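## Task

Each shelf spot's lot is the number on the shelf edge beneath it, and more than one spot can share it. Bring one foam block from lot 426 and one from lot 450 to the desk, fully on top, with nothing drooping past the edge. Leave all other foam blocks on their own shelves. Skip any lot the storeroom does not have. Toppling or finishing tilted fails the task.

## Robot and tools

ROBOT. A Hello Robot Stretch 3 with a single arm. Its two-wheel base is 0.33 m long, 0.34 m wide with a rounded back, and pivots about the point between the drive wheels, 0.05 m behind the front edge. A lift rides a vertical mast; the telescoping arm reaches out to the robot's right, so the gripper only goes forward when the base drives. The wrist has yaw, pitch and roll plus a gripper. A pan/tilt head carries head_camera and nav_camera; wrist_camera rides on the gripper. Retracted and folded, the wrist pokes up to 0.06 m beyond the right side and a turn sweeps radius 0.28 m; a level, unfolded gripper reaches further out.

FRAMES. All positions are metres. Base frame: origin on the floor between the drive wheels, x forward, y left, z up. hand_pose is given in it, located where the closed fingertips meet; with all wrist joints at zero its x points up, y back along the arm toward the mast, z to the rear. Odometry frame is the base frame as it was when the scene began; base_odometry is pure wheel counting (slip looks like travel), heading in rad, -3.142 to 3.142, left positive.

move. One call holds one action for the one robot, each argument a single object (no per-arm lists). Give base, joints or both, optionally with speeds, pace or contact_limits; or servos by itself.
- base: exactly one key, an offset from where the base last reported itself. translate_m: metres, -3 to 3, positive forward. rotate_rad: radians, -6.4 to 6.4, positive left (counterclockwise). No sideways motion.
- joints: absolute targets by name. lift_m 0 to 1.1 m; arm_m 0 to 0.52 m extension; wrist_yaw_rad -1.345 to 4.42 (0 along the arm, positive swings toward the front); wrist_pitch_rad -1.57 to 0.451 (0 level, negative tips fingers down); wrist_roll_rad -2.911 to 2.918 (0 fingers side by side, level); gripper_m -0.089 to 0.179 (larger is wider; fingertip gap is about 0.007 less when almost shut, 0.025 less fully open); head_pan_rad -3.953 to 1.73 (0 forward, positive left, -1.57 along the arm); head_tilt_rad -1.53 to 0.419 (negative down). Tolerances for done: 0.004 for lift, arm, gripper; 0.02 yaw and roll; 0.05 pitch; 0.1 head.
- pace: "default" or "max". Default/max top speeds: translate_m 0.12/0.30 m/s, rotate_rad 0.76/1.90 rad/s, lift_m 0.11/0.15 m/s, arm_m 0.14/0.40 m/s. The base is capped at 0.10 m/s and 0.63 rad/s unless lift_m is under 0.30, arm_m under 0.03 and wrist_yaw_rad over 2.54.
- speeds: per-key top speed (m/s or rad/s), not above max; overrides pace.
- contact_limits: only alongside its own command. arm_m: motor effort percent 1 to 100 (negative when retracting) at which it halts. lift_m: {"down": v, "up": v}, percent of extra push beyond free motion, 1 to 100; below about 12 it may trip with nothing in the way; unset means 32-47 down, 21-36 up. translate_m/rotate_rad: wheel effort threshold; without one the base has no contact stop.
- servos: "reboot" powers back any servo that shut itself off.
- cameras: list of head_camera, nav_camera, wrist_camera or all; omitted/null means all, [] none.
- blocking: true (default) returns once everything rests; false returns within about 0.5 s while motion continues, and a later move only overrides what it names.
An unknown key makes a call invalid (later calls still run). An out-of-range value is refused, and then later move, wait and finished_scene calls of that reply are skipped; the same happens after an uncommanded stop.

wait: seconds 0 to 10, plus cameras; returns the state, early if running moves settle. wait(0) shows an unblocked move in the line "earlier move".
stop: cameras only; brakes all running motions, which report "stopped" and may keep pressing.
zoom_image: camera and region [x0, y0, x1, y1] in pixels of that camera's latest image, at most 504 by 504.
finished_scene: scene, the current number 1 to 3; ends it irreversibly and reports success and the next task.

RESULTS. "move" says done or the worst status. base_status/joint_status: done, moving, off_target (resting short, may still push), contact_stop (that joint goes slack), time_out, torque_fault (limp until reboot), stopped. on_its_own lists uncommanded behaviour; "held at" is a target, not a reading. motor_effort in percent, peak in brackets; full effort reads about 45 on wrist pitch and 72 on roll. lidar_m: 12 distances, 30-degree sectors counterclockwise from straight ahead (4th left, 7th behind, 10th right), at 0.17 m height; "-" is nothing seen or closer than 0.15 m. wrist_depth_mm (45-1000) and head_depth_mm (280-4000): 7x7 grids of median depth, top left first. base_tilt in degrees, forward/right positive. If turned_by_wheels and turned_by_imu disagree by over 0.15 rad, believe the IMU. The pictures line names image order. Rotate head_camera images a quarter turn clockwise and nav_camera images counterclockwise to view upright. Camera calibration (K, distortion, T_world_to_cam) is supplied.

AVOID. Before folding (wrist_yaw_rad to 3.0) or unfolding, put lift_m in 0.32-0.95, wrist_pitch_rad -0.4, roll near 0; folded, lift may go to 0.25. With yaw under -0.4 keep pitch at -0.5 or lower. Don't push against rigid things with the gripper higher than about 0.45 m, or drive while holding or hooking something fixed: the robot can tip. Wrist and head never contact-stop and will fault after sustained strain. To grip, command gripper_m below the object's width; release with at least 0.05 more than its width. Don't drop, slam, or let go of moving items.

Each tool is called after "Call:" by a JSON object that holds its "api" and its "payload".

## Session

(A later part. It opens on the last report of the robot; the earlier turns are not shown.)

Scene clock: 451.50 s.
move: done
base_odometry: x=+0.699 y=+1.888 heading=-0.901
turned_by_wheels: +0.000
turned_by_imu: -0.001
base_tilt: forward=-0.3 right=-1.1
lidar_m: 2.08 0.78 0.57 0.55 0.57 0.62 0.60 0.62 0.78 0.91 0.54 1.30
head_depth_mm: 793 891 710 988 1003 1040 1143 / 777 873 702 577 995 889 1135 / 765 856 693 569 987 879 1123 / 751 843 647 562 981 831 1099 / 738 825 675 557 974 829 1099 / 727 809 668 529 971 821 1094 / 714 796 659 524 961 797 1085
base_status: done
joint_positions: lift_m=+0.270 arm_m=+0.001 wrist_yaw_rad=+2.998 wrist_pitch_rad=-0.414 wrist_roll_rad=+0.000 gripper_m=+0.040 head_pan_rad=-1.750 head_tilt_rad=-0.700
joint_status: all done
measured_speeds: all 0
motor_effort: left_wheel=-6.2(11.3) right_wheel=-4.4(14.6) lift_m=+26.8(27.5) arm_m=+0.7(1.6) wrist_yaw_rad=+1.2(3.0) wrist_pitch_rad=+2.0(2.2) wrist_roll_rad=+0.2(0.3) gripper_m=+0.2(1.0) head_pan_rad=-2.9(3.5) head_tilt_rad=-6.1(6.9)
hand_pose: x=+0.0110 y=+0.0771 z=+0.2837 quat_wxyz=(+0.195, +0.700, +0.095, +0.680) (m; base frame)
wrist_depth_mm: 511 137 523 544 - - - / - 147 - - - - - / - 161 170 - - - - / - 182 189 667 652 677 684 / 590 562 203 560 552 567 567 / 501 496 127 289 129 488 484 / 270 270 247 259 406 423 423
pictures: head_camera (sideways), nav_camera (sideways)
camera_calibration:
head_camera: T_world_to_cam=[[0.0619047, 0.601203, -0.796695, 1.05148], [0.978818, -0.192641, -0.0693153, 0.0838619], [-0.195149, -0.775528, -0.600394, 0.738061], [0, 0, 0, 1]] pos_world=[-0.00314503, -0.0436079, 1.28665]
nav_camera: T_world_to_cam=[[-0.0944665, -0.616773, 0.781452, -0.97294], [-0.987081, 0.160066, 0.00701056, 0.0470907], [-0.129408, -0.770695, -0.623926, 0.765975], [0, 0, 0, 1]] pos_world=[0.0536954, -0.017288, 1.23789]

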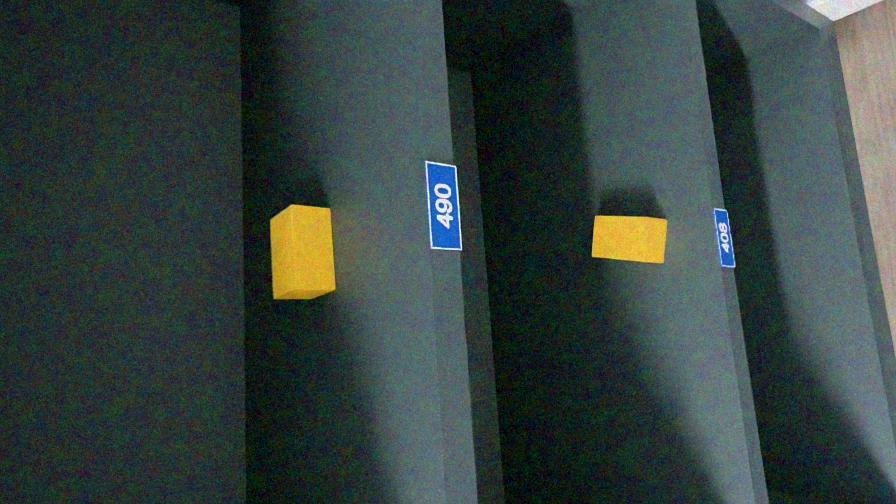

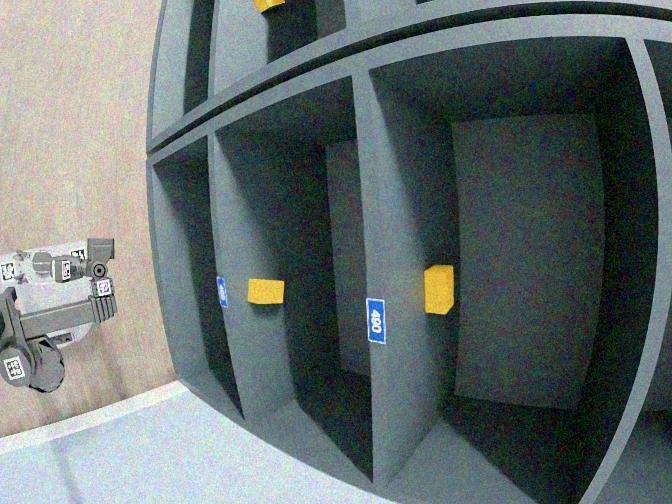

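Call:
{"api": "move", "payload": {"base": {"translate_m":1.4}, "pace": "max", "cameras": []}}

Call:
{"api": "move", "payload": {"base": {"translate_m":1.29}, "pace": "max", "cameras": ["head_camera","nav_camera"]}}

Scene clock: 463.43 s.
move: done
base_odometry: x=+1.568 y=+0.791 heading=-0.901
turned_by_wheels: +0.000
turned_by_imu: +0.001
base_tilt: forward=-0.3 right=-1.2
lidar_m: 2.05 0.77 0.56 0.54 0.56 0.77 1.98 1.11 0.48 0.47 0.95 0.90
head_depth_mm: 803 902 710 1145 1003 1222 1167 / 755 878 702 1136 993 1217 1139 / 393 438 488 564 931 882 1129 / 374 418 479 555 658 812 1071 / 692 790 643 559 947 847 1095 / 737 821 668 554 967 823 1097 / 723 804 660 526 964 815 1084
base_status: done
joint_positions: lift_m=+0.270 arm_m=+0.001 wrist_yaw_rad=+2.998 wrist_pitch_rad=-0.414 wrist_roll_rad=+0.000 gripper_m=+0.040 head_pan_rad=-1.750 head_tilt_rad=-0.700
joint_status: not commanded
measured_speeds: all 0
motor_effort: left_wheel=+4.6(15.6) right_wheel=+1.6(11.8) lift_m=+28.2(28.4) arm_m=+3.8(4.5) wrist_yaw_rad=+1.7(3.1) wrist_pitch_rad=+2.0(2.1) wrist_roll_rad=-0.1(0.3) gripper_m=+0.2(0.8) head_pan_rad=-2.2(3.2) head_tilt_rad=-5.3(6.6)
hand_pose: x=+0.0110 y=+0.0771 z=+0.2837 quat_wxyz=(+0.195, +0.700, +0.095, +0.680) (m; base frame)
wrist_depth_mm: 499 137 522 534 539 - - / 538 148 - - - - - / - 161 170 - - - - / - 181 190 672 667 667 678 / 595 568 202 559 545 568 560 / 500 498 127 289 129 484 482 / 270 270 248 260 404 420 418
pictures: none
No camera images: "cameras" was empty.

Scene clock: 469.10 s.
move: done
base_odometry: x=+2.369 y=-0.220 heading=-0.901
turned_by_wheels: +0.000
turned_by_imu: +0.001
base_tilt: forward=-0.3 right=-1.2
lidar_m: 1.48 0.75 0.55 0.53 0.55 0.76 2.16 0.67 0.63 0.93 0.64 1.53
head_depth_mm: 750 769 711 747 829 923 1163 / 798 886 702 942 964 1006 1142 / 784 877 695 1126 989 883 1131 / 770 862 686 1114 984 875 1126 / 756 846 615 559 976 851 1104 / 744 831 602 552 970 844 1092 / 731 814 660 548 962 818 1088
base_status: done
joint_positions: lift_m=+0.270 arm_m=+0.001 wrist_yaw_rad=+2.998 wrist_pitch_rad=-0.414 wrist_roll_rad=+0.000 gripper_m=+0.040 head_pan_rad=-1.750 head_tilt_rad=-0.700
joint_status: not commanded
measured_speeds: all 0
motor_effort: left_wheel=+3.7(12.0) right_wheel=+3.8(14.9) lift_m=+28.4(29.0) arm_m=+5.1(6.0) wrist_yaw_rad=+2.1(3.3) wrist_pitch_rad=+2.0(2.1) wrist_roll_rad=-0.1(0.4) gripper_m=+0.8(0.9) head_pan_rad=-2.1(2.9) head_tilt_rad=-5.3(6.4)
hand_pose: x=+0.0110 y=+0.0771 z=+0.2837 quat_wxyz=(+0.195, +0.700, +0.095, +0.680) (m; base frame)
wrist_depth_mm: 488 137 518 525 537 539 - / 538 147 174 - - - - / - 161 170 - - - - / - 181 189 663 664 657 685 / 590 565 202 558 551 568 564 / 502 495 127 288 129 485 483 / 271 269 249 259 402 424 422
pictures: head_camera (sideways), nav_camera (sideways)
camera_calibration:
head_camera: T_world_to_cam=[[0.0619192, 0.601264, -0.796648, 1.05142], [0.978819, -0.192636, -0.0693123, 0.0838583], [-0.195138, -0.775482, -0.600457, 0.738144], [0, 0, 0, 1]] pos_world=[-0.00314496, -0.0436076, 1.28665]
nav_camera: T_world_to_cam=[[-0.0944777, -0.616833, 0.781403, -0.97288], [-0.987081, 0.160066, 0.00700876, 0.0470929], [-0.129399, -0.770646, -0.623987, 0.766051], [0, 0, 0, 1]] pos_world=[0.0536955, -0.0172877, 1.23789]

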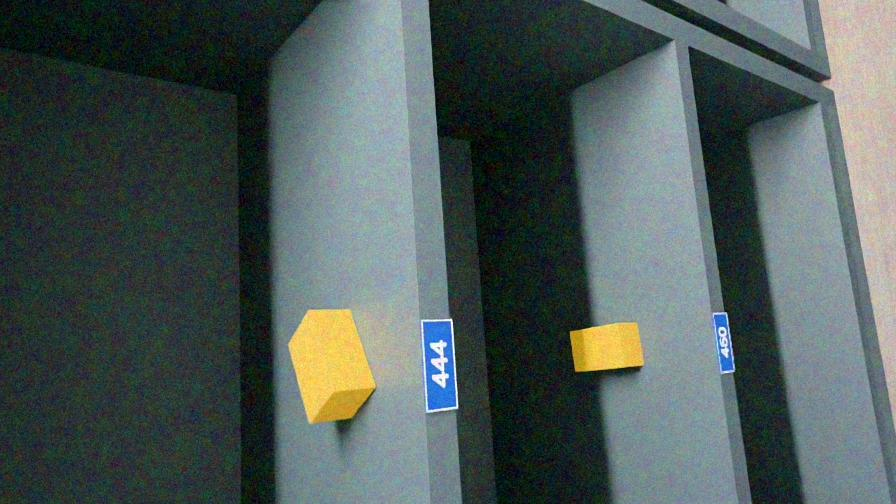

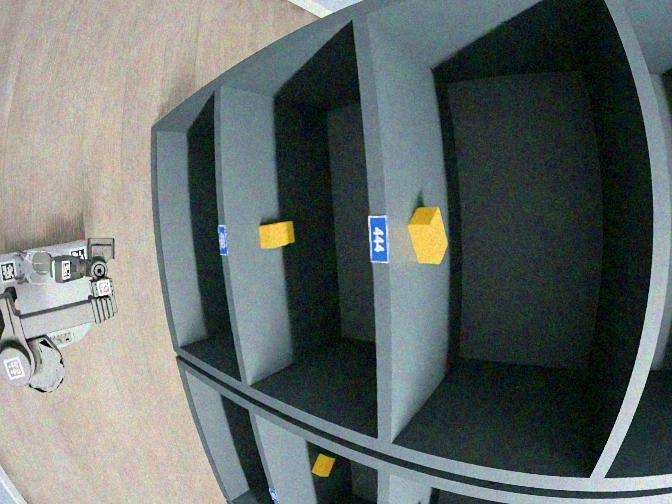

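Call:
{"api": "zoom_image", "payload": {"camera": "head_camera", "region": [540, 290, 760, 400]}}

Scaled by 2.291 from the camera's 896x504 image, which has a finer 1280x720 frame.

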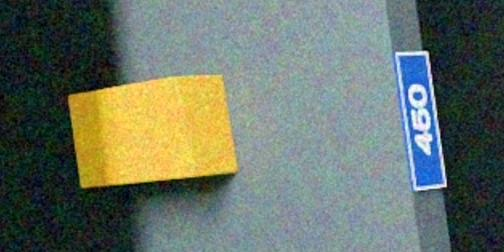

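Call:
{"api": "zoom_image", "payload": {"camera": "head_camera", "region": [705, 305, 745, 380]}}

Call:
{"api": "move", "payload": {"joints": {"lift_m":0.65,"head_pan_rad":-1.57,"head_tilt_rad":-0.9,"gripper_m":0.179}, "cameras": ["head_camera"]}}

Call:
{"api": "zoom_image", "payload": {"camera": "head_camera", "region": [490, 200, 660, 340]}}

Scaled by 6.720 from the camera's 896x504 image, which has a finer 1280x720 frame.

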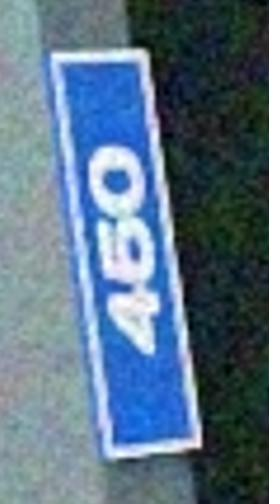

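Scene clock: 482.60 s.
move: done
base_odometry: x=+2.369 y=-0.220 heading=-0.901
turned_by_wheels: +0.000
turned_by_imu: +0.000
base_tilt: forward=-0.4 right=-1.2
lidar_m: 1.48 0.75 0.55 0.53 0.55 0.76 2.15 0.67 0.63 0.93 0.64 1.53
head_depth_mm: 771 633 545 1000 922 1200 1079 / 773 628 537 1007 911 1211 357 / 776 593 1081 1001 906 1218 375 / 768 557 1081 968 900 1214 418 / 763 582 1084 990 894 1189 1044 / 763 597 1086 978 893 1203 1090 / 766 590 1078 974 1164 1194 1086
base_status: not commanded
joint_positions: lift_m=+0.650 arm_m=+0.001 wrist_yaw_rad=+2.998 wrist_pitch_rad=-0.414 wrist_roll_rad=+0.000 gripper_m=+0.179 head_pan_rad=-1.570 head_tilt_rad=-0.900
joint_status: all done
measured_speeds: all 0
motor_effort: left_wheel=+3.6(4.4) right_wheel=+3.8(4.4) lift_m=+29.7(32.6) arm_m=+7.3(8.4) wrist_yaw_rad=+1.9(3.4) wrist_pitch_rad=+2.1(2.1) wrist_roll_rad=-0.2(0.3) gripper_m=+0.8(83.2) head_pan_rad=+3.6(5.2) head_tilt_rad=+1.6(10.0)
hand_pose: x=+0.0110 y=+0.0771 z=+0.6637 quat_wxyz=(+0.195, +0.700, +0.095, +0.680) (m; base frame)
wrist_depth_mm: 497 137 516 526 535 538 - / 535 148 174 - - - - / - 161 169 - - - - / - 179 188 - - - - / - 147 205 - - - - / - 139 232 - 904 - - / 790 808 275 821 826 795 105
pictures: head_camera (sideways)
camera_calibration:
head_camera: T_world_to_cam=[[-0.0468794, 0.749018, -0.660889, 0.875149], [0.997482, -0.000141861, -0.070916, 0.0857863], [-0.0532111, -0.662549, -0.747126, 0.928066], [0, 0, 0, 1]] pos_world=[0.00483954, -0.0406009, 1.27784]

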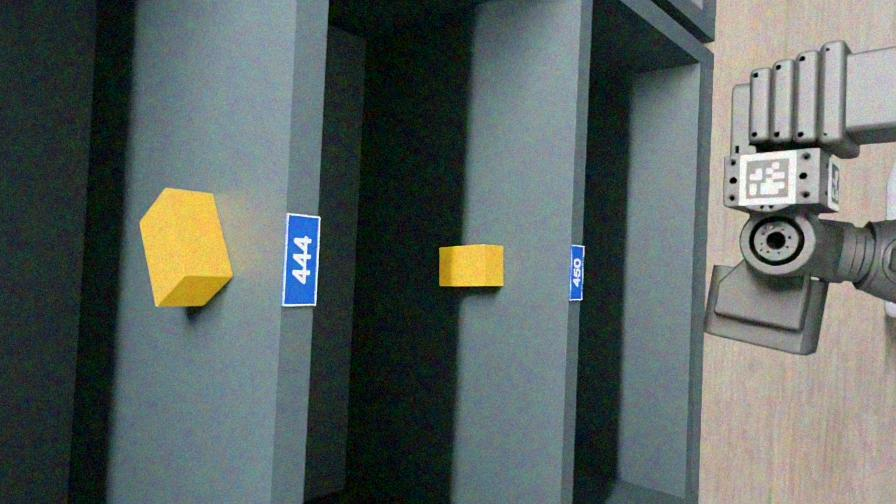

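Scaled by 2.965 from the camera's 896x504 image, which has a finer 1280x720 frame.

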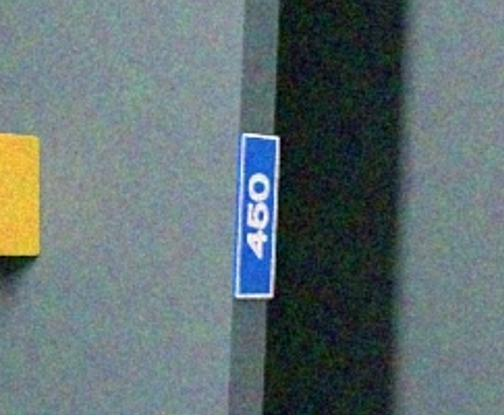

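Call:
{"api": "move", "payload": {"joints": {"wrist_yaw_rad":0.0,"head_tilt_rad":-0.75}, "cameras": ["head_camera","wrist_camera"]}}

Call:
{"api": "zoom_image", "payload": {"camera": "wrist_camera", "region": [200, 0, 460, 300]}}

Scene clock: 500.33 s.
move: done
base_odometry: x=+2.369 y=-0.220 heading=-0.901
turned_by_wheels: +0.000
turned_by_imu: +0.000
base_tilt: forward=-0.4 right=-1.1
lidar_m: 1.48 0.75 0.55 0.53 0.55 0.76 2.16 0.68 0.63 0.93 0.64 1.53
head_depth_mm: 760 839 644 998 958 956 1118 / 760 841 635 1112 954 1190 1135 / 762 830 611 1107 951 853 1109 / 764 826 582 1101 913 850 450 / 762 831 598 1089 937 840 1103 / 764 830 608 1083 932 1161 1114 / 765 829 602 1080 925 1177 1105
base_status: not commanded
joint_positions: lift_m=+0.650 arm_m=+0.001 wrist_yaw_rad=+0.003 wrist_pitch_rad=-0.414 wrist_roll_rad=+0.000 gripper_m=+0.179 head_pan_rad=-1.570 head_tilt_rad=-0.745
joint_status: all done
measured_speeds: all 0
motor_effort: left_wheel=+4.3(4.6) right_wheel=+3.6(4.3) lift_m=+29.4(30.0) arm_m=+9.2(9.9) wrist_yaw_rad=-3.0(7.0) wrist_pitch_rad=+2.1(2.2) wrist_roll_rad=-0.2(0.3) gripper_m=+0.5(1.2) head_pan_rad=+3.3(4.2) head_tilt_rad=-5.0(7.3)
hand_pose: x=-0.0208 y=-0.3705 z=+0.6637 quat_wxyz=(+0.693, +0.146, -0.691, -0.144) (m; base frame)
wrist_depth_mm: - - - - - - 603 / - - - - - - - / - - - - - - 535 / - - - - - - - / - 142 - - - - - / - 139 - - - 320 318 / - - - - - - 105
pictures: head_camera (sideways), wrist_camera
camera_calibration:
head_camera: T_world_to_cam=[[-0.0468498, 0.637788, -0.768786, 1.0158], [0.997494, -0.0109731, -0.0698906, 0.0844743], [-0.0530113, -0.770134, -0.635676, 0.783095], [0, 0, 0, 1]] pos_world=[0.0048402, -0.0438488, 1.28463]
wrist_camera: T_world_to_cam=[[-0.998888, -0.0398873, -0.0251533, -0.0122991], [-0.00249773, 0.577412, -0.816449, 0.78827], [0.0470898, -0.815478, -0.576869, 0.247872], [0, 0, 0, 1]] pos_world=[-0.0219887, -0.253513, 0.786262]

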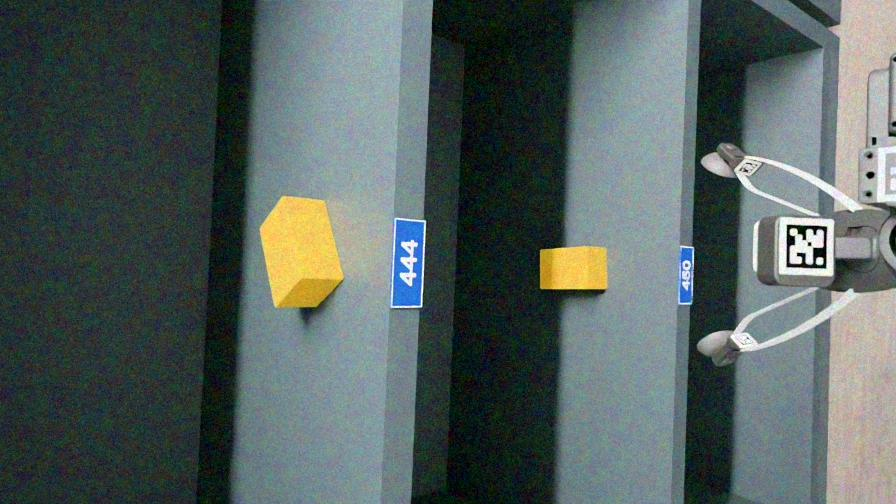

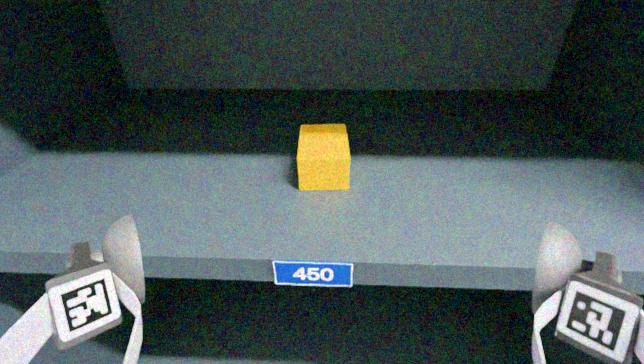

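Scaled by 1.680.

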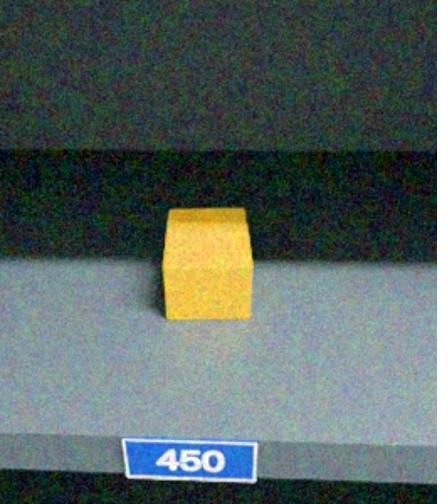

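Call:
{"api": "move", "payload": {"joints": {"lift_m":0.58,"wrist_pitch_rad":-0.25,"arm_m":0.13}, "cameras": ["wrist_camera"]}}

Scene clock: 507.13 s.
move: done
base_odometry: x=+2.369 y=-0.220 heading=-0.901
turned_by_wheels: +0.000
turned_by_imu: +0.000
base_tilt: forward=-0.2 right=-1.2
lidar_m: 1.48 0.75 0.55 0.53 0.55 0.76 2.16 0.67 0.63 0.93 0.64 1.53
head_depth_mm: 760 839 637 1055 957 961 1119 / 760 829 629 1107 953 857 465 / 761 825 614 1099 947 676 495 / 760 824 577 1088 906 586 1084 / 763 827 601 1090 936 1175 1118 / 763 829 603 1077 924 1192 1108 / 765 815 596 1107 921 1183 1111
base_status: not commanded
joint_positions: lift_m=+0.580 arm_m=+0.130 wrist_yaw_rad=+0.003 wrist_pitch_rad=-0.272 wrist_roll_rad=+0.000 gripper_m=+0.179 head_pan_rad=-1.570 head_tilt_rad=-0.750
joint_status: all done
measured_speeds: all 0
motor_effort: left_wheel=+4.0(4.4) right_wheel=+3.8(4.2) lift_m=+23.7(29.2) arm_m=+12.3(14.0) wrist_yaw_rad=-3.1(4.3) wrist_pitch_rad=+3.6(6.5) wrist_roll_rad=-0.1(0.3) gripper_m=+0.5(1.2) head_pan_rad=+3.2(4.0) head_tilt_rad=-6.2(6.6)
hand_pose: x=-0.0208 y=-0.5153 z=+0.6266 quat_wxyz=(+0.701, +0.097, -0.700, -0.095) (m; base frame)
wrist_depth_mm: - - - - - - - / - - - - - - 507 / - - - - - - 536 / - - - - - - - / - 146 308 - 316 303 315 / 123 256 273 262 271 270 268 / 218 224 230 231 228 228 105
pictures: wrist_camera
camera_calibration:
wrist_camera: T_world_to_cam=[[-0.998879, -0.0430375, -0.0197273, -0.023984], [-0.00209908, 0.456536, -0.889702, 0.825313], [0.0472968, -0.888663, -0.456115, -0.00497928], [0, 0, 0, 1]] pos_world=[-0.0219892, -0.382243, 0.731539]

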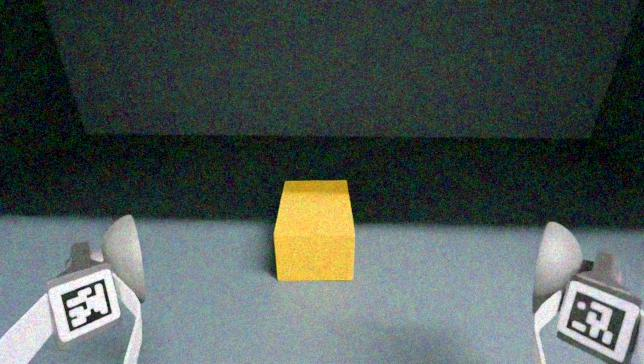

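Call:
{"api": "move", "payload": {"base": {"translate_m":0.014}, "joints": {"lift_m":0.513}, "contact_limits": {"lift_m":{"down":15}}, "cameras": []}}

Call:
{"api": "move", "payload": {"joints": {"arm_m":0.225}, "contact_limits": {"arm_m":35}, "cameras": ["wrist_camera"]}}

Scene clock: 515.57 s.
move: done
base_odometry: x=+2.378 y=-0.231 heading=-0.901
turned_by_wheels: +0.000
turned_by_imu: +0.000
base_tilt: forward=-0.3 right=-1.3
lidar_m: 1.47 0.75 0.55 0.53 0.55 0.76 2.15 0.68 0.64 0.93 0.63 1.51
head_depth_mm: 761 839 636 1085 957 994 1121 / 760 827 630 1110 951 1192 1122 / 761 828 598 1103 945 831 525 / 761 826 575 1091 908 647 572 / 762 831 609 1085 932 1173 1124 / 766 829 603 1080 929 1190 1111 / 765 817 596 1081 925 1160 1110
base_status: done
joint_positions: lift_m=+0.513 arm_m=+0.130 wrist_yaw_rad=+0.003 wrist_pitch_rad=-0.272 wrist_roll_rad=+0.000 gripper_m=+0.179 head_pan_rad=-1.570 head_tilt_rad=-0.750
joint_status: all done
measured_speeds: all 0
motor_effort: left_wheel=+3.8(9.5) right_wheel=+6.7(9.7) lift_m=+24.4(26.1) arm_m=+7.4(9.5) wrist_yaw_rad=-2.5(4.0) wrist_pitch_rad=+3.6(3.6) wrist_roll_rad=-0.1(0.3) gripper_m=+0.5(1.1) head_pan_rad=+2.6(3.3) head_tilt_rad=-5.1(5.9)
contact_limits: lift_m down 15 (down: maximum 72; up: maximum 65)
hand_pose: x=-0.0208 y=-0.5154 z=+0.5598 quat_wxyz=(+0.701, +0.097, -0.700, -0.095) (m; base frame)
wrist_depth_mm: - - - - - - - / - - - - - - 507 / - - - - - - - / 289 287 288 - 283 280 280 / 223 213 221 220 219 218 218 / 122 168 181 180 179 178 177 / 118 154 157 157 151 151 107
pictures: none
No camera images: "cameras" was empty.

Scene clock: 517.50 s.
move: done
base_odometry: x=+2.378 y=-0.231 heading=-0.901
turned_by_wheels: +0.000
turned_by_imu: +0.000
base_tilt: forward=-0.4 right=-1.3
lidar_m: 1.47 0.75 0.55 0.53 0.55 0.76 2.15 0.69 0.64 0.93 0.63 1.52
head_depth_mm: 761 838 636 1081 960 991 1119 / 759 825 628 1106 952 1181 1116 / 759 827 597 1103 945 602 1089 / 765 828 577 1094 912 633 1128 / 763 830 609 1084 934 1193 1117 / 764 829 602 1083 930 1181 1115 / 765 820 595 1076 924 1161 1110
base_status: not commanded
joint_positions: lift_m=+0.513 arm_m=+0.225 wrist_yaw_rad=+0.003 wrist_pitch_rad=-0.272 wrist_roll_rad=+0.000 gripper_m=+0.179 head_pan_rad=-1.570 head_tilt_rad=-0.750
joint_status: all done
measured_speeds: all 0
motor_effort: left_wheel=+3.3(3.9) right_wheel=+6.1(6.5) lift_m=+28.7(29.7) arm_m=+12.9(15.1) wrist_yaw_rad=-2.7(4.3) wrist_pitch_rad=+3.6(3.6) wrist_roll_rad=-0.2(0.3) gripper_m=+1.0(1.0) head_pan_rad=+2.6(3.5) head_tilt_rad=-4.8(5.8)
contact_limits: arm_m 35 (drawing in: default 31, maximum 55; extending or still: default 39, maximum 69); lift_m down 15 (down: maximum 72; up: maximum 65)
hand_pose: x=-0.0208 y=-0.6104 z=+0.5598 quat_wxyz=(+0.701, +0.097, -0.700, -0.095) (m; base frame)
wrist_depth_mm: - - - - - 396 397 / - - - - - - - / - - - - - - - / 289 286 286 - 282 280 279 / 233 212 221 145 209 217 218 / 123 168 173 152 178 178 177 / 144 152 152 152 151 151 107
pictures: wrist_camera
camera_calibration:
wrist_camera: T_world_to_cam=[[-0.998884, -0.0429146, -0.019743, -0.029321], [-0.00200169, 0.456023, -0.889966, 0.80896], [0.0471958, -0.888933, -0.455599, -0.120346], [0, 0, 0, 1]] pos_world=[-0.0219891, -0.477142, 0.664538]

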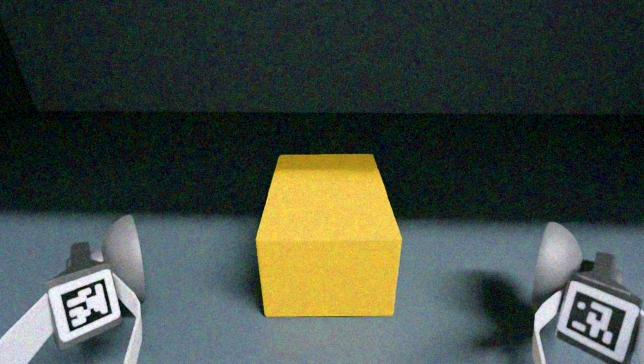

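Call:
{"api": "move", "payload": {"joints": {"arm_m":0.24}, "contact_limits": {"arm_m":35}, "cameras": []}}

Call:
{"api": "move", "payload": {"joints": {"gripper_m":0.0}, "cameras": ["wrist_camera"]}}

Call:
{"api": "move", "payload": {"joints": {"lift_m":0.57}, "speeds": {"lift_m":0.04}, "cameras": ["wrist_camera"]}}

Scene clock: 524.17 s.
move: done
base_odometry: x=+2.378 y=-0.231 heading=-0.901
turned_by_wheels: +0.000
turned_by_imu: +0.000
base_tilt: forward=-0.3 right=-1.2
lidar_m: 1.47 0.75 0.55 0.53 0.55 0.76 2.16 0.68 0.64 0.93 0.63 1.52
head_depth_mm: 760 837 635 1085 962 989 1121 / 762 826 630 1109 953 1182 1115 / 760 831 598 1103 944 613 1090 / 761 826 576 1094 910 651 1127 / 764 832 610 1077 930 1191 1115 / 761 827 602 1082 928 1188 1117 / 764 817 594 1075 922 1159 1112
base_status: not commanded
joint_positions: lift_m=+0.513 arm_m=+0.240 wrist_yaw_rad=+0.003 wrist_pitch_rad=-0.272 wrist_roll_rad=+0.000 gripper_m=+0.179 head_pan_rad=-1.570 head_tilt_rad=-0.750
joint_status: all done
measured_speeds: all 0
motor_effort: left_wheel=+3.1(3.9) right_wheel=+6.2(6.7) lift_m=+28.7(29.9) arm_m=+12.7(14.5) wrist_yaw_rad=-2.9(4.0) wrist_pitch_rad=+3.5(3.6) wrist_roll_rad=+0.1(0.3) gripper_m=+0.6(0.9) head_pan_rad=+2.6(3.0) head_tilt_rad=-4.6(5.3)
contact_limits: arm_m 35 (drawing in: default 31, maximum 55; extending or still: default 39, maximum 69); lift_m down 15 (down: maximum 72; up: maximum 65)
hand_pose: x=-0.0208 y=-0.6254 z=+0.5598 quat_wxyz=(+0.701, +0.097, -0.700, -0.095) (m; base frame)
wrist_depth_mm: - - 401 398 395 391 386 / - - - - - - - / - - - - - - - / 289 288 302 167 284 281 279 / 233 212 221 144 210 217 217 / 122 168 174 132 172 178 177 / 144 152 147 143 146 151 107
pictures: none
No camera images: "cameras" was empty.

Scene clock: 526.50 s.
move: done
base_odometry: x=+2.378 y=-0.231 heading=-0.901
turned_by_wheels: +0.000
turned_by_imu: +0.000
base_tilt: forward=-0.3 right=-1.4
lidar_m: 1.46 0.75 0.55 0.53 0.55 0.76 2.15 0.68 0.64 0.93 0.63 1.52
head_depth_mm: 761 841 636 1082 957 992 1120 / 759 828 631 1110 952 1181 1112 / 762 824 597 1095 948 614 1084 / 764 824 579 1093 894 651 1118 / 761 830 609 1088 930 1189 1119 / 763 829 602 1081 930 1182 1114 / 765 818 596 1076 920 1152 1110
base_status: not commanded
joint_positions: lift_m=+0.513 arm_m=+0.240 wrist_yaw_rad=+0.003 wrist_pitch_rad=-0.272 wrist_roll_rad=+0.000 gripper_m=+0.001 head_pan_rad=-1.570 head_tilt_rad=-0.750
joint_status: all done
measured_speeds: all 0
motor_effort: left_wheel=+3.8(4.0) right_wheel=+5.8(7.0) lift_m=+26.8(29.0) arm_m=+10.3(12.5) wrist_yaw_rad=-3.3(4.0) wrist_pitch_rad=+3.5(3.7) wrist_roll_rad=+0.0(0.3) gripper_m=-22.1(92.4) head_pan_rad=+2.6(3.1) head_tilt_rad=-4.2(5.1)
contact_limits: arm_m 35 (drawing in: default 31, maximum 55; extending or still: default 39, maximum 69); lift_m down 15 (down: maximum 72; up: maximum 65)
hand_pose: x=-0.0208 y=-0.6254 z=+0.5598 quat_wxyz=(+0.701, +0.097, -0.700, -0.095) (m; base frame)
wrist_depth_mm: - - 400 401 396 393 384 / - - - - - - - / - - - - - - - / 289 286 286 166 281 281 279 / 223 222 212 144 150 217 217 / 181 181 128 133 128 178 177 / 152 97 143 143 144 146 150
pictures: wrist_camera
camera_calibration:
wrist_camera: T_world_to_cam=[[-0.998884, -0.0429146, -0.019743, -0.0299647], [-0.00200169, 0.456023, -0.889966, 0.8158], [0.0471958, -0.888933, -0.455599, -0.13368], [0, 0, 0, 1]] pos_world=[-0.0219891, -0.492142, 0.664538]

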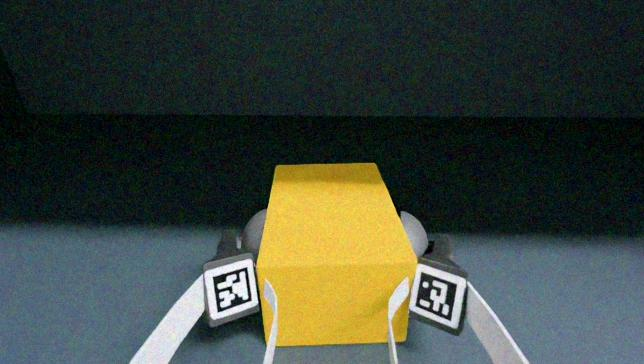

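Scene clock: 528.40 s.
move: done
base_odometry: x=+2.378 y=-0.231 heading=-0.901
turned_by_wheels: +0.000
turned_by_imu: +0.000
base_tilt: forward=-0.3 right=-1.1
lidar_m: 1.47 0.75 0.55 0.53 0.55 0.76 2.15 0.68 0.64 0.93 0.63 1.51
head_depth_mm: 760 839 638 1083 960 989 1118 / 761 829 630 1109 949 855 474 / 763 829 599 1101 948 576 1108 / 764 827 577 1092 836 636 1130 / 761 830 610 1080 935 1190 1123 / 762 830 602 1079 924 1187 1119 / 764 820 595 1076 919 1158 1115
base_status: not commanded
joint_positions: lift_m=+0.570 arm_m=+0.240 wrist_yaw_rad=+0.003 wrist_pitch_rad=-0.272 wrist_roll_rad=+0.000 gripper_m=+0.004 head_pan_rad=-1.570 head_tilt_rad=-0.750
joint_status: all done
measured_speeds: all 0
motor_effort: left_wheel=+3.7(3.9) right_wheel=+5.9(7.0) lift_m=+28.5(33.3) arm_m=+8.6(10.6) wrist_yaw_rad=-2.6(4.3) wrist_pitch_rad=+3.5(3.6) wrist_roll_rad=-0.3(0.3) gripper_m=-8.8(22.4) head_pan_rad=+2.1(2.9) head_tilt_rad=-3.7(4.9)
contact_limits: arm_m 35 (drawing in: default 31, maximum 55; extending or still: default 39, maximum 69)
hand_pose: x=-0.0208 y=-0.6254 z=+0.6168 quat_wxyz=(+0.701, +0.097, -0.700, -0.095) (m; base frame)
wrist_depth_mm: - - 399 399 396 391 390 / - - - - - - - / - - - - - - - / - - - - - - - / 307 305 155 143 150 302 309 / 261 268 128 133 127 256 255 / 220 207 206 146 204 216 215
pictures: wrist_camera
camera_calibration:
wrist_camera: T_world_to_cam=[[-0.998884, -0.0429146, -0.019743, -0.0288394], [-0.00200169, 0.456023, -0.889966, 0.866529], [0.0471958, -0.888933, -0.455599, -0.107711], [0, 0, 0, 1]] pos_world=[-0.0219891, -0.492142, 0.721538]

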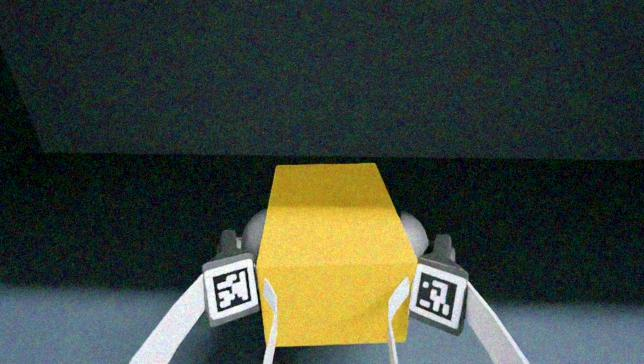

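Call:
{"api": "move", "payload": {"joints": {"gripper_m":-0.01,"lift_m":0.62}, "cameras": []}}

Call:
{"api": "move", "payload": {"joints": {"arm_m":0.0}, "cameras": []}}

Call:
{"api": "move", "payload": {"joints": {"lift_m":0.7,"wrist_yaw_rad":2.2,"wrist_pitch_rad":-0.3}, "speeds": {"wrist_yaw_rad":0.8}, "cameras": ["wrist_camera"]}}

Call:
{"api": "move", "payload": {"base": {"translate_m":0.9}, "cameras": []}}

Call:
{"api": "move", "payload": {"base": {"rotate_rad":-1.57}, "cameras": ["wrist_camera","nav_camera"]}}

Scene clock: 536.83 s.
move: done
base_odometry: x=+2.378 y=-0.231 heading=-0.901
turned_by_wheels: +0.000
turned_by_imu: +0.000
base_tilt: forward=-0.3 right=-1.3
lidar_m: 1.46 0.75 0.55 0.53 0.55 0.76 2.15 0.68 0.64 0.93 0.63 1.52
head_depth_mm: 760 836 638 1083 960 991 1119 / 759 829 630 1111 947 825 407 / 760 828 597 1096 574 559 1109 / 763 827 577 1093 645 1179 1123 / 763 827 611 1085 931 1187 1115 / 763 829 602 1082 922 1191 1117 / 766 817 595 1080 919 1155 1115
base_status: not commanded
joint_positions: lift_m=+0.620 arm_m=+0.240 wrist_yaw_rad=+0.003 wrist_pitch_rad=-0.272 wrist_roll_rad=+0.000 gripper_m=-0.006 head_pan_rad=-1.570 head_tilt_rad=-0.750
joint_status: all done
measured_speeds: all 0
motor_effort: left_wheel=+3.9(3.9) right_wheel=+5.9(6.6) lift_m=+26.5(32.7) arm_m=+4.3(5.9) wrist_yaw_rad=-2.7(4.1) wrist_pitch_rad=+3.5(3.6) wrist_roll_rad=+0.1(0.3) gripper_m=-10.7(79.2) head_pan_rad=+2.4(2.8) head_tilt_rad=-3.2(4.4)
contact_limits: arm_m 35 (drawing in: default 31, maximum 55; extending or still: default 39, maximum 69)
hand_pose: x=-0.0208 y=-0.6254 z=+0.6668 quat_wxyz=(+0.701, +0.097, -0.700, -0.095) (m; base frame)
wrist_depth_mm: - - 401 399 395 394 387 / - - - - - - - / - - - - - - - / - - - 166 - - - / - - - 144 144 - - / 317 318 128 132 128 312 313 / 287 97 262 145 259 275 274
pictures: none
No camera images: "cameras" was empty.

Scene clock: 539.83 s.
move: done
base_odometry: x=+2.378 y=-0.231 heading=-0.901
turned_by_wheels: +0.000
turned_by_imu: +0.000
base_tilt: forward=-0.3 right=-1.1
lidar_m: 1.46 0.75 0.55 0.53 0.55 0.76 2.15 0.68 0.64 0.93 0.63 1.51
head_depth_mm: 760 841 637 1084 957 989 1121 / 760 826 631 1107 952 1190 1137 / 761 828 598 1103 946 1178 1130 / 761 829 576 1095 942 658 466 / 761 830 608 1086 935 1168 1118 / 764 828 604 1072 928 1190 1115 / 766 819 598 1072 922 1156 1105
base_status: not commanded
joint_positions: lift_m=+0.620 arm_m=+0.001 wrist_yaw_rad=+0.003 wrist_pitch_rad=-0.272 wrist_roll_rad=+0.000 gripper_m=-0.006 head_pan_rad=-1.570 head_tilt_rad=-0.750
joint_status: all done
measured_speeds: all 0
motor_effort: left_wheel=+3.5(3.9) right_wheel=+6.3(6.8) lift_m=+26.1(26.9) arm_m=-12.4(14.3) wrist_yaw_rad=-3.8(4.4) wrist_pitch_rad=+3.6(3.7) wrist_roll_rad=+0.0(0.3) gripper_m=-11.0(11.3) head_pan_rad=+2.3(2.8) head_tilt_rad=-3.6(3.8)
hand_pose: x=-0.0208 y=-0.3859 z=+0.6668 quat_wxyz=(+0.701, +0.097, -0.700, -0.095) (m; base frame)
wrist_depth_mm: - - - - - - 590 / - - - - - - - / - - - - - - - / 501 - - - - - - / - - - 144 144 - - / 328 327 128 132 127 316 314 / - - - 143 128 307 303
pictures: none
No camera images: "cameras" was empty.

Scene clock: 543.20 s.
move: done
base_odometry: x=+2.378 y=-0.231 heading=-0.901
turned_by_wheels: +0.000
turned_by_imu: +0.000
base_tilt: forward=-0.4 right=-1.2
lidar_m: 1.46 0.75 0.55 0.53 0.55 0.76 2.16 0.68 0.64 0.93 0.63 1.52
head_depth_mm: 762 838 638 1087 960 987 1099 / 760 827 631 1108 954 1192 334 / 763 826 599 1098 942 1184 353 / 763 829 578 1092 939 1177 376 / 762 828 609 1087 933 1196 1096 / 766 831 602 1079 926 1188 1115 / 763 821 596 1077 918 1152 1106
base_status: not commanded
joint_positions: lift_m=+0.700 arm_m=+0.001 wrist_yaw_rad=+2.197 wrist_pitch_rad=-0.315 wrist_roll_rad=+0.000 gripper_m=-0.006 head_pan_rad=-1.570 head_tilt_rad=-0.750
joint_status: all done
measured_speeds: all 0
motor_effort: left_wheel=+3.2(3.9) right_wheel=+5.5(7.2) lift_m=+29.0(31.9) arm_m=-10.0(12.8) wrist_yaw_rad=+2.2(5.8) wrist_pitch_rad=+2.3(4.3) wrist_roll_rad=-0.1(0.3) gripper_m=-10.7(11.4) head_pan_rad=+1.9(2.8) head_tilt_rad=-2.4(3.5)
hand_pose: x=+0.1700 y=-0.0072 z=+0.7363 quat_wxyz=(+0.417, +0.672, -0.218, +0.572) (m; base frame)
wrist_depth_mm: 476 521 - - - - - / 496 - - - - - - / 508 - - - - - - / 515 - - 175 - - - / 528 - - 144 154 - - / - - 128 132 128 - - / - - 144 145 896 935 927
pictures: wrist_camera
camera_calibration:
wrist_camera: T_world_to_cam=[[0.617346, -0.786397, -0.0215233, -0.0881252], [-0.400235, -0.290408, -0.869181, 0.738544], [0.677271, 0.545199, -0.494026, 0.418698], [0, 0, 0, 1]] pos_world=[0.0664235, -0.0830962, 0.846879]

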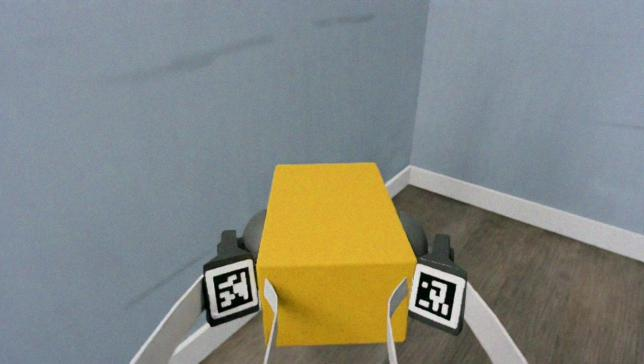

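Scene clock: 553.33 s.
move: done
base_odometry: x=+2.937 y=-0.937 heading=-0.901
turned_by_wheels: +0.000
turned_by_imu: +0.000
base_tilt: forward=-0.3 right=-1.1
lidar_m: 0.57 0.60 0.54 0.52 0.54 0.75 2.12 0.68 0.66 2.17 0.80 0.59
head_depth_mm: 2650 2944 2725 1967 1196 1168 1117 / 2716 3015 2664 2010 1610 1344 334 / 2677 3022 2667 2000 1595 1336 353 / 2696 2992 2619 1976 1594 1332 375 / 2699 3040 2566 1973 1582 1328 1096 / 2389 2462 2362 1956 1576 1326 1140 / 1602 1640 1672 1703 1527 1316 1134
base_status: done
joint_positions: lift_m=+0.700 arm_m=+0.001 wrist_yaw_rad=+2.197 wrist_pitch_rad=-0.315 wrist_roll_rad=+0.000 gripper_m=-0.006 head_pan_rad=-1.570 head_tilt_rad=-0.750
joint_status: not commanded
measured_speeds: all 0
motor_effort: left_wheel=+7.9(11.5) right_wheel=+1.4(11.9) lift_m=+24.0(29.9) arm_m=-2.5(10.3) wrist_yaw_rad=+1.0(3.5) wrist_pitch_rad=+2.5(2.5) wrist_roll_rad=-0.2(0.3) gripper_m=-10.6(11.5) head_pan_rad=+1.3(2.7) head_tilt_rad=-0.3(3.0)
hand_pose: x=+0.1700 y=-0.0072 z=+0.7363 quat_wxyz=(+0.417, +0.672, -0.218, +0.572) (m; base frame)
wrist_depth_mm: 471 526 - - - - - / 482 539 - - - - - / 502 - - - - - - / 516 - - - - - - / 529 - - 144 144 - - / 539 - 128 132 128 - - / - 97 831 146 131 - -
pictures: none
No camera images: "cameras" was empty.

Scene clock: 556.93 s.
move: done
base_odometry: x=+2.937 y=-0.937 heading=-2.470
turned_by_wheels: -1.570
turned_by_imu: -1.544
base_tilt: forward=-0.3 right=-1.1
lidar_m: 2.03 0.80 0.59 0.57 0.60 0.54 0.52 0.55 0.76 2.25 0.67 0.66
head_depth_mm: 1633 1574 1517 1476 1440 1295 1164 / 2556 2408 2291 1958 1615 1352 334 / 3457 3654 2620 1992 1604 1345 353 / 3507 3703 2625 1993 1599 1327 375 / 3366 3564 2606 1969 1586 1330 1099 / 1956 2095 2328 1905 1562 1321 1136 / 1543 1333 1427 1658 1506 1309 1127
base_status: done
joint_positions: lift_m=+0.700 arm_m=+0.001 wrist_yaw_rad=+2.197 wrist_pitch_rad=-0.315 wrist_roll_rad=+0.000 gripper_m=-0.006 head_pan_rad=-1.570 head_tilt_rad=-0.750
joint_status: not commanded
measured_speeds: all 0
motor_effort: left_wheel=+8.0(12.2) right_wheel=-10.4(13.5) lift_m=+25.3(25.6) arm_m=-8.2(8.2) wrist_yaw_rad=+2.6(3.6) wrist_pitch_rad=+2.4(2.5) wrist_roll_rad=+0.1(0.3) gripper_m=-10.4(11.3) head_pan_rad=+1.7(2.2) head_tilt_rad=-0.3(1.6)
hand_pose: x=+0.1700 y=-0.0072 z=+0.7363 quat_wxyz=(+0.417, +0.672, -0.218, +0.572) (m; base frame)
wrist_depth_mm: - - - - - - - / - - - - - - - / - - - - - - - / - - - 167 - - - / - - - 144 154 - - / - - 128 132 127 - - / - 97 889 146 887 946 926
pictures: nav_camera (sideways), wrist_camera
camera_calibration:
nav_camera: T_world_to_cam=[[0.0176546, -0.662111, 0.749198, -0.931574], [-0.999786, -0.0197795, 0.0060793, 0.0483199], [0.0107936, -0.749145, -0.662318, 0.815061], [0, 0, 0, 1]] pos_world=[0.0559587, -0.00525021, 1.23747]
wrist_camera: T_world_to_cam=[[0.617497, -0.78628, -0.021469, -0.0881716], [-0.400155, -0.290525, -0.869178, 0.738527], [0.677181, 0.545306, -0.494032, 0.418718], [0, 0, 0, 1]] pos_world=[0.0664235, -0.0830963, 0.846879]

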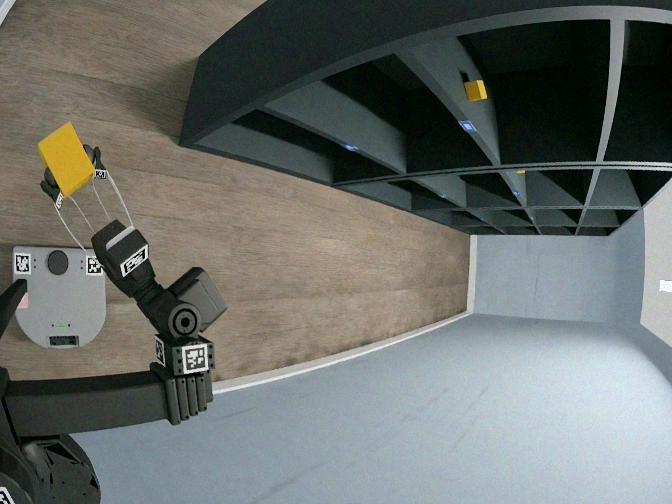

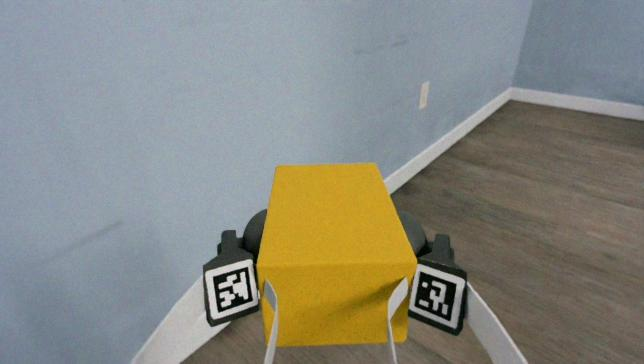

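Call:
{"api": "move", "payload": {"base": {"translate_m":1.0}, "cameras": []}}

Call:
{"api": "move", "payload": {"base": {"translate_m":0.75}, "joints": {"lift_m":0.9}, "cameras": []}}

Call:
{"api": "move", "payload": {"base": {"rotate_rad":1.57}, "cameras": []}}

Call:
{"api": "move", "payload": {"base": {"translate_m":-1.2}, "cameras": []}}

Call:
{"api": "move", "payload": {"base": {"translate_m":-0.38}, "cameras": ["nav_camera","head_camera"]}}

Scene clock: 579.90 s.
move: done
base_odometry: x=+2.154 y=-1.559 heading=-2.470
turned_by_wheels: +0.000
turned_by_imu: +0.000
base_tilt: forward=-0.2 right=-1.3
lidar_m: 1.94 0.76 0.57 0.55 0.57 0.80 1.51 0.65 0.48 0.47 2.20 1.96
head_depth_mm: 365 411 470 550 663 833 1017 / 372 413 473 552 665 838 334 / 657 584 526 584 678 841 353 / 3355 3451 2508 1922 1512 1273 376 / 3430 3559 2571 1968 1587 1322 1100 / 3261 3545 2557 1945 1572 1318 1138 / 3478 3520 2557 1948 1567 1313 1133
base_status: done
joint_positions: lift_m=+0.700 arm_m=+0.001 wrist_yaw_rad=+2.197 wrist_pitch_rad=-0.315 wrist_roll_rad=+0.000 gripper_m=-0.006 head_pan_rad=-1.570 head_tilt_rad=-0.750
joint_status: not commanded
measured_speeds: all 0
motor_effort: left_wheel=+2.7(11.8) right_wheel=+6.5(10.2) lift_m=+27.0(27.7) arm_m=-11.6(13.0) wrist_yaw_rad=+0.8(3.3) wrist_pitch_rad=+2.3(2.5) wrist_roll_rad=+0.0(0.3) gripper_m=-10.5(11.5) head_pan_rad=+0.8(2.1) head_tilt_rad=+0.6(1.7)
hand_pose: x=+0.1700 y=-0.0072 z=+0.7363 quat_wxyz=(+0.417, +0.672, -0.218, +0.572) (m; base frame)
wrist_depth_mm: - - - - - - - / - - - - - - - / - - - - - - - / - - - 175 - - - / - - - 143 154 - - / - - 128 133 128 - - / - - 888 146 889 915 933
pictures: none
No camera images: "cameras" was empty.

Scene clock: 588.53 s.
move: done
base_odometry: x=+1.566 y=-2.025 heading=-2.470
turned_by_wheels: +0.000
turned_by_imu: +0.000
base_tilt: forward=-0.2 right=-1.2
lidar_m: 1.49 0.73 0.55 0.53 0.55 0.77 2.26 0.94 1.16 3.43 1.66 1.34
head_depth_mm: 2484 2396 2303 1988 1686 - 1121 / 3254 3398 2672 2012 1663 - 1131 / 3458 3727 2661 1993 1645 - 1114 / 3430 3663 2625 1986 1643 - - / 3480 3609 2597 1969 1587 1270 1192 / 3401 3516 2578 1963 1576 1323 1162 / 3520 3236 2517 1940 1566 1315 1162
base_status: done
joint_positions: lift_m=+0.900 arm_m=+0.001 wrist_yaw_rad=+2.197 wrist_pitch_rad=-0.316 wrist_roll_rad=+0.000 gripper_m=-0.006 head_pan_rad=-1.570 head_tilt_rad=-0.750
joint_status: all done
measured_speeds: all 0
motor_effort: left_wheel=+5.8(10.4) right_wheel=+4.4(10.6) lift_m=+29.3(32.3) arm_m=-12.0(12.6) wrist_yaw_rad=+0.9(3.6) wrist_pitch_rad=+2.4(2.6) wrist_roll_rad=+0.1(0.4) gripper_m=-10.4(11.4) head_pan_rad=+1.1(1.6) head_tilt_rad=+1.7(3.1)
hand_pose: x=+0.1699 y=-0.0072 z=+0.9361 quat_wxyz=(+0.417, +0.672, -0.218, +0.571) (m; base frame)
wrist_depth_mm: - - - - - - - / - - - - - - - / - - - - - - - / - - - 167 - - - / - - - 144 154 - - / - - 128 132 128 - - / - - 141 146 - - -
pictures: none
No camera images: "cameras" was empty.

Scene clock: 592.13 s.
move: done
base_odometry: x=+1.566 y=-2.025 heading=-0.901
turned_by_wheels: +1.570
turned_by_imu: +1.545
base_tilt: forward=-0.2 right=-1.2
lidar_m: 0.53 0.55 0.76 2.16 1.00 1.14 3.23 1.66 1.34 1.49 0.74 0.55
head_depth_mm: 1238 1389 1593 1846 1687 - 1116 / 1241 1395 1601 1830 1665 - 1135 / 1235 1395 1601 1828 1645 - 1112 / 1242 1403 1600 1845 1632 - - / 1239 1402 1604 1827 1590 1270 1191 / 1241 1402 1590 1820 1576 1313 1161 / 1252 1383 1518 1585 1499 1306 1156
base_status: done
joint_positions: lift_m=+0.900 arm_m=+0.001 wrist_yaw_rad=+2.197 wrist_pitch_rad=-0.316 wrist_roll_rad=+0.000 gripper_m=-0.006 head_pan_rad=-1.570 head_tilt_rad=-0.750
joint_status: not commanded
measured_speeds: all 0
motor_effort: left_wheel=-8.4(12.7) right_wheel=+9.0(12.2) lift_m=+29.0(29.6) arm_m=-12.0(13.0) wrist_yaw_rad=+2.5(3.6) wrist_pitch_rad=+2.5(2.6) wrist_roll_rad=-0.2(0.3) gripper_m=-11.1(11.2) head_pan_rad=+1.1(1.4) head_tilt_rad=+3.0(3.4)
hand_pose: x=+0.1699 y=-0.0072 z=+0.9361 quat_wxyz=(+0.417, +0.672, -0.218, +0.571) (m; base frame)
wrist_depth_mm: - - - - - - - / - - - - - - - / - - - - - - - / - - - - - - - / - - 155 143 144 - - / - - 128 133 128 - - / - - - 144 128 - -
pictures: none
No camera images: "cameras" was empty.

Scene clock: 605.27 s.
move: done
base_odometry: x=+0.821 y=-1.085 heading=-0.901
turned_by_wheels: +0.000
turned_by_imu: -0.002
base_tilt: forward=-0.2 right=-1.3
lidar_m: 1.72 1.78 0.83 0.81 0.84 1.16 2.56 2.03 0.89 1.01 1.07 1.78
head_depth_mm: 1223 1379 1211 938 1667 - 1118 / 1228 1378 1200 930 1658 - 1133 / 1232 1386 1175 923 1597 - 1107 / 1226 1382 1167 947 1645 - - / 1222 1389 1162 943 1590 1269 1193 / 1235 1398 1145 934 1499 1313 1162 / 1238 1391 1129 917 1560 1312 1152
base_status: done
joint_positions: lift_m=+0.900 arm_m=+0.001 wrist_yaw_rad=+2.197 wrist_pitch_rad=-0.316 wrist_roll_rad=+0.000 gripper_m=-0.006 head_pan_rad=-1.570 head_tilt_rad=-0.750
joint_status: not commanded
measured_speeds: all 0
motor_effort: left_wheel=-8.5(12.3) right_wheel=-2.8(11.6) lift_m=+27.2(29.6) arm_m=-11.9(12.9) wrist_yaw_rad=+1.7(4.5) wrist_pitch_rad=+2.5(2.6) wrist_roll_rad=+0.2(0.3) gripper_m=-11.1(11.3) head_pan_rad=-0.2(1.3) head_tilt_rad=+2.2(3.3)
hand_pose: x=+0.1699 y=-0.0072 z=+0.9361 quat_wxyz=(+0.417, +0.672, -0.218, +0.571) (m; base frame)
wrist_depth_mm: - - - - - - - / - - - - - - - / - - - - - - - / - - - - - - - / - - 155 144 154 - - / - - 128 132 128 - - / - 97 - 146 - - -
pictures: none
No camera images: "cameras" was empty.

Scene clock: 610.20 s.
move: done
base_odometry: x=+0.586 y=-0.787 heading=-0.901
turned_by_wheels: +0.000
turned_by_imu: +0.000
base_tilt: forward=-0.2 right=-1.2
lidar_m: 2.09 1.14 0.84 0.81 0.85 1.16 2.19 2.05 1.11 0.81 1.23 2.11
head_depth_mm: 1222 1370 1210 943 1590 - 1122 / 1227 1389 1202 932 1666 - 1131 / 1222 1382 1182 923 1615 - 1112 / 1228 1386 1174 913 1542 - - / 1231 1374 1157 939 1570 1272 1188 / 1228 1387 1142 932 1527 1325 1162 / 1231 1370 1123 924 1567 1308 1159
base_status: done
joint_positions: lift_m=+0.900 arm_m=+0.001 wrist_yaw_rad=+2.197 wrist_pitch_rad=-0.316 wrist_roll_rad=+0.000 gripper_m=-0.006 head_pan_rad=-1.570 head_tilt_rad=-0.750
joint_status: not commanded
measured_speeds: all 0
motor_effort: left_wheel=-9.0(14.0) right_wheel=-2.4(11.4) lift_m=+27.9(28.3) arm_m=-12.0(12.8) wrist_yaw_rad=+2.1(3.4) wrist_pitch_rad=+2.5(2.6) wrist_roll_rad=-0.1(0.3) gripper_m=-10.8(11.3) head_pan_rad=+0.1(0.9) head_tilt_rad=+1.4(2.7)
hand_pose: x=+0.1699 y=-0.0072 z=+0.9361 quat_wxyz=(+0.417, +0.672, -0.218, +0.571) (m; base frame)
wrist_depth_mm: - - - - - - - / - - - - - - - / - - - - - - - / 767 - - 186 - - - / 828 - 155 144 154 - - / - 946 128 132 128 - - / - 97 - 146 - - -
pictures: head_camera (sideways), nav_camera (sideways)
camera_calibration:
head_camera: T_world_to_cam=[[-0.0468535, 0.641594, -0.765612, 1.01166], [0.997494, -0.0106264, -0.0699492, 0.084552], [-0.0530147, -0.766971, -0.639488, 0.788096], [0, 0, 0, 1]] pos_world=[0.00484018, -0.0437281, 1.28443]
nav_camera: T_world_to_cam=[[0.0176552, -0.661956, 0.749335, -0.93181], [-0.999786, -0.0197788, 0.00608367, 0.0483125], [0.0107938, -0.749282, -0.662163, 0.814794], [0, 0, 0, 1]] pos_world=[0.0559587, -0.00535111, 1.23747]

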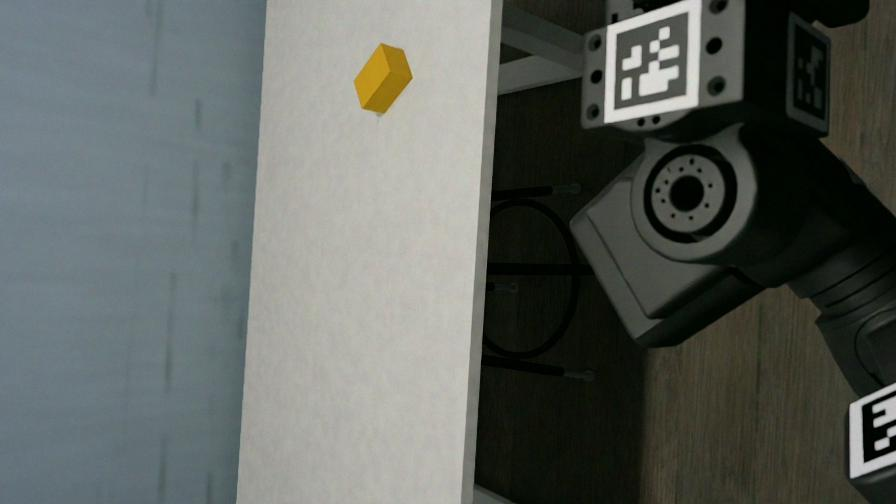

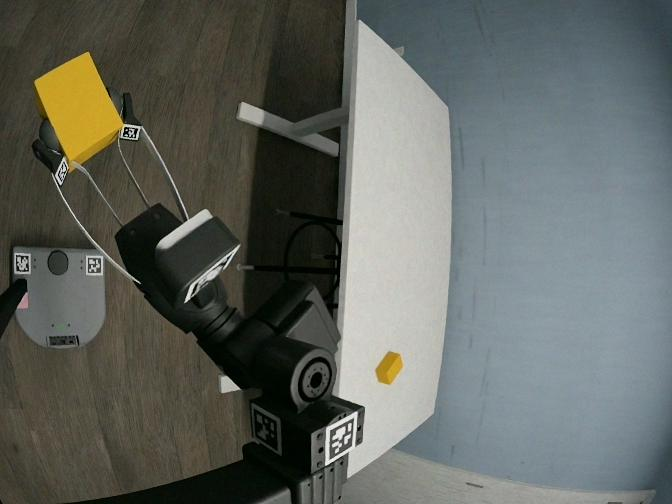

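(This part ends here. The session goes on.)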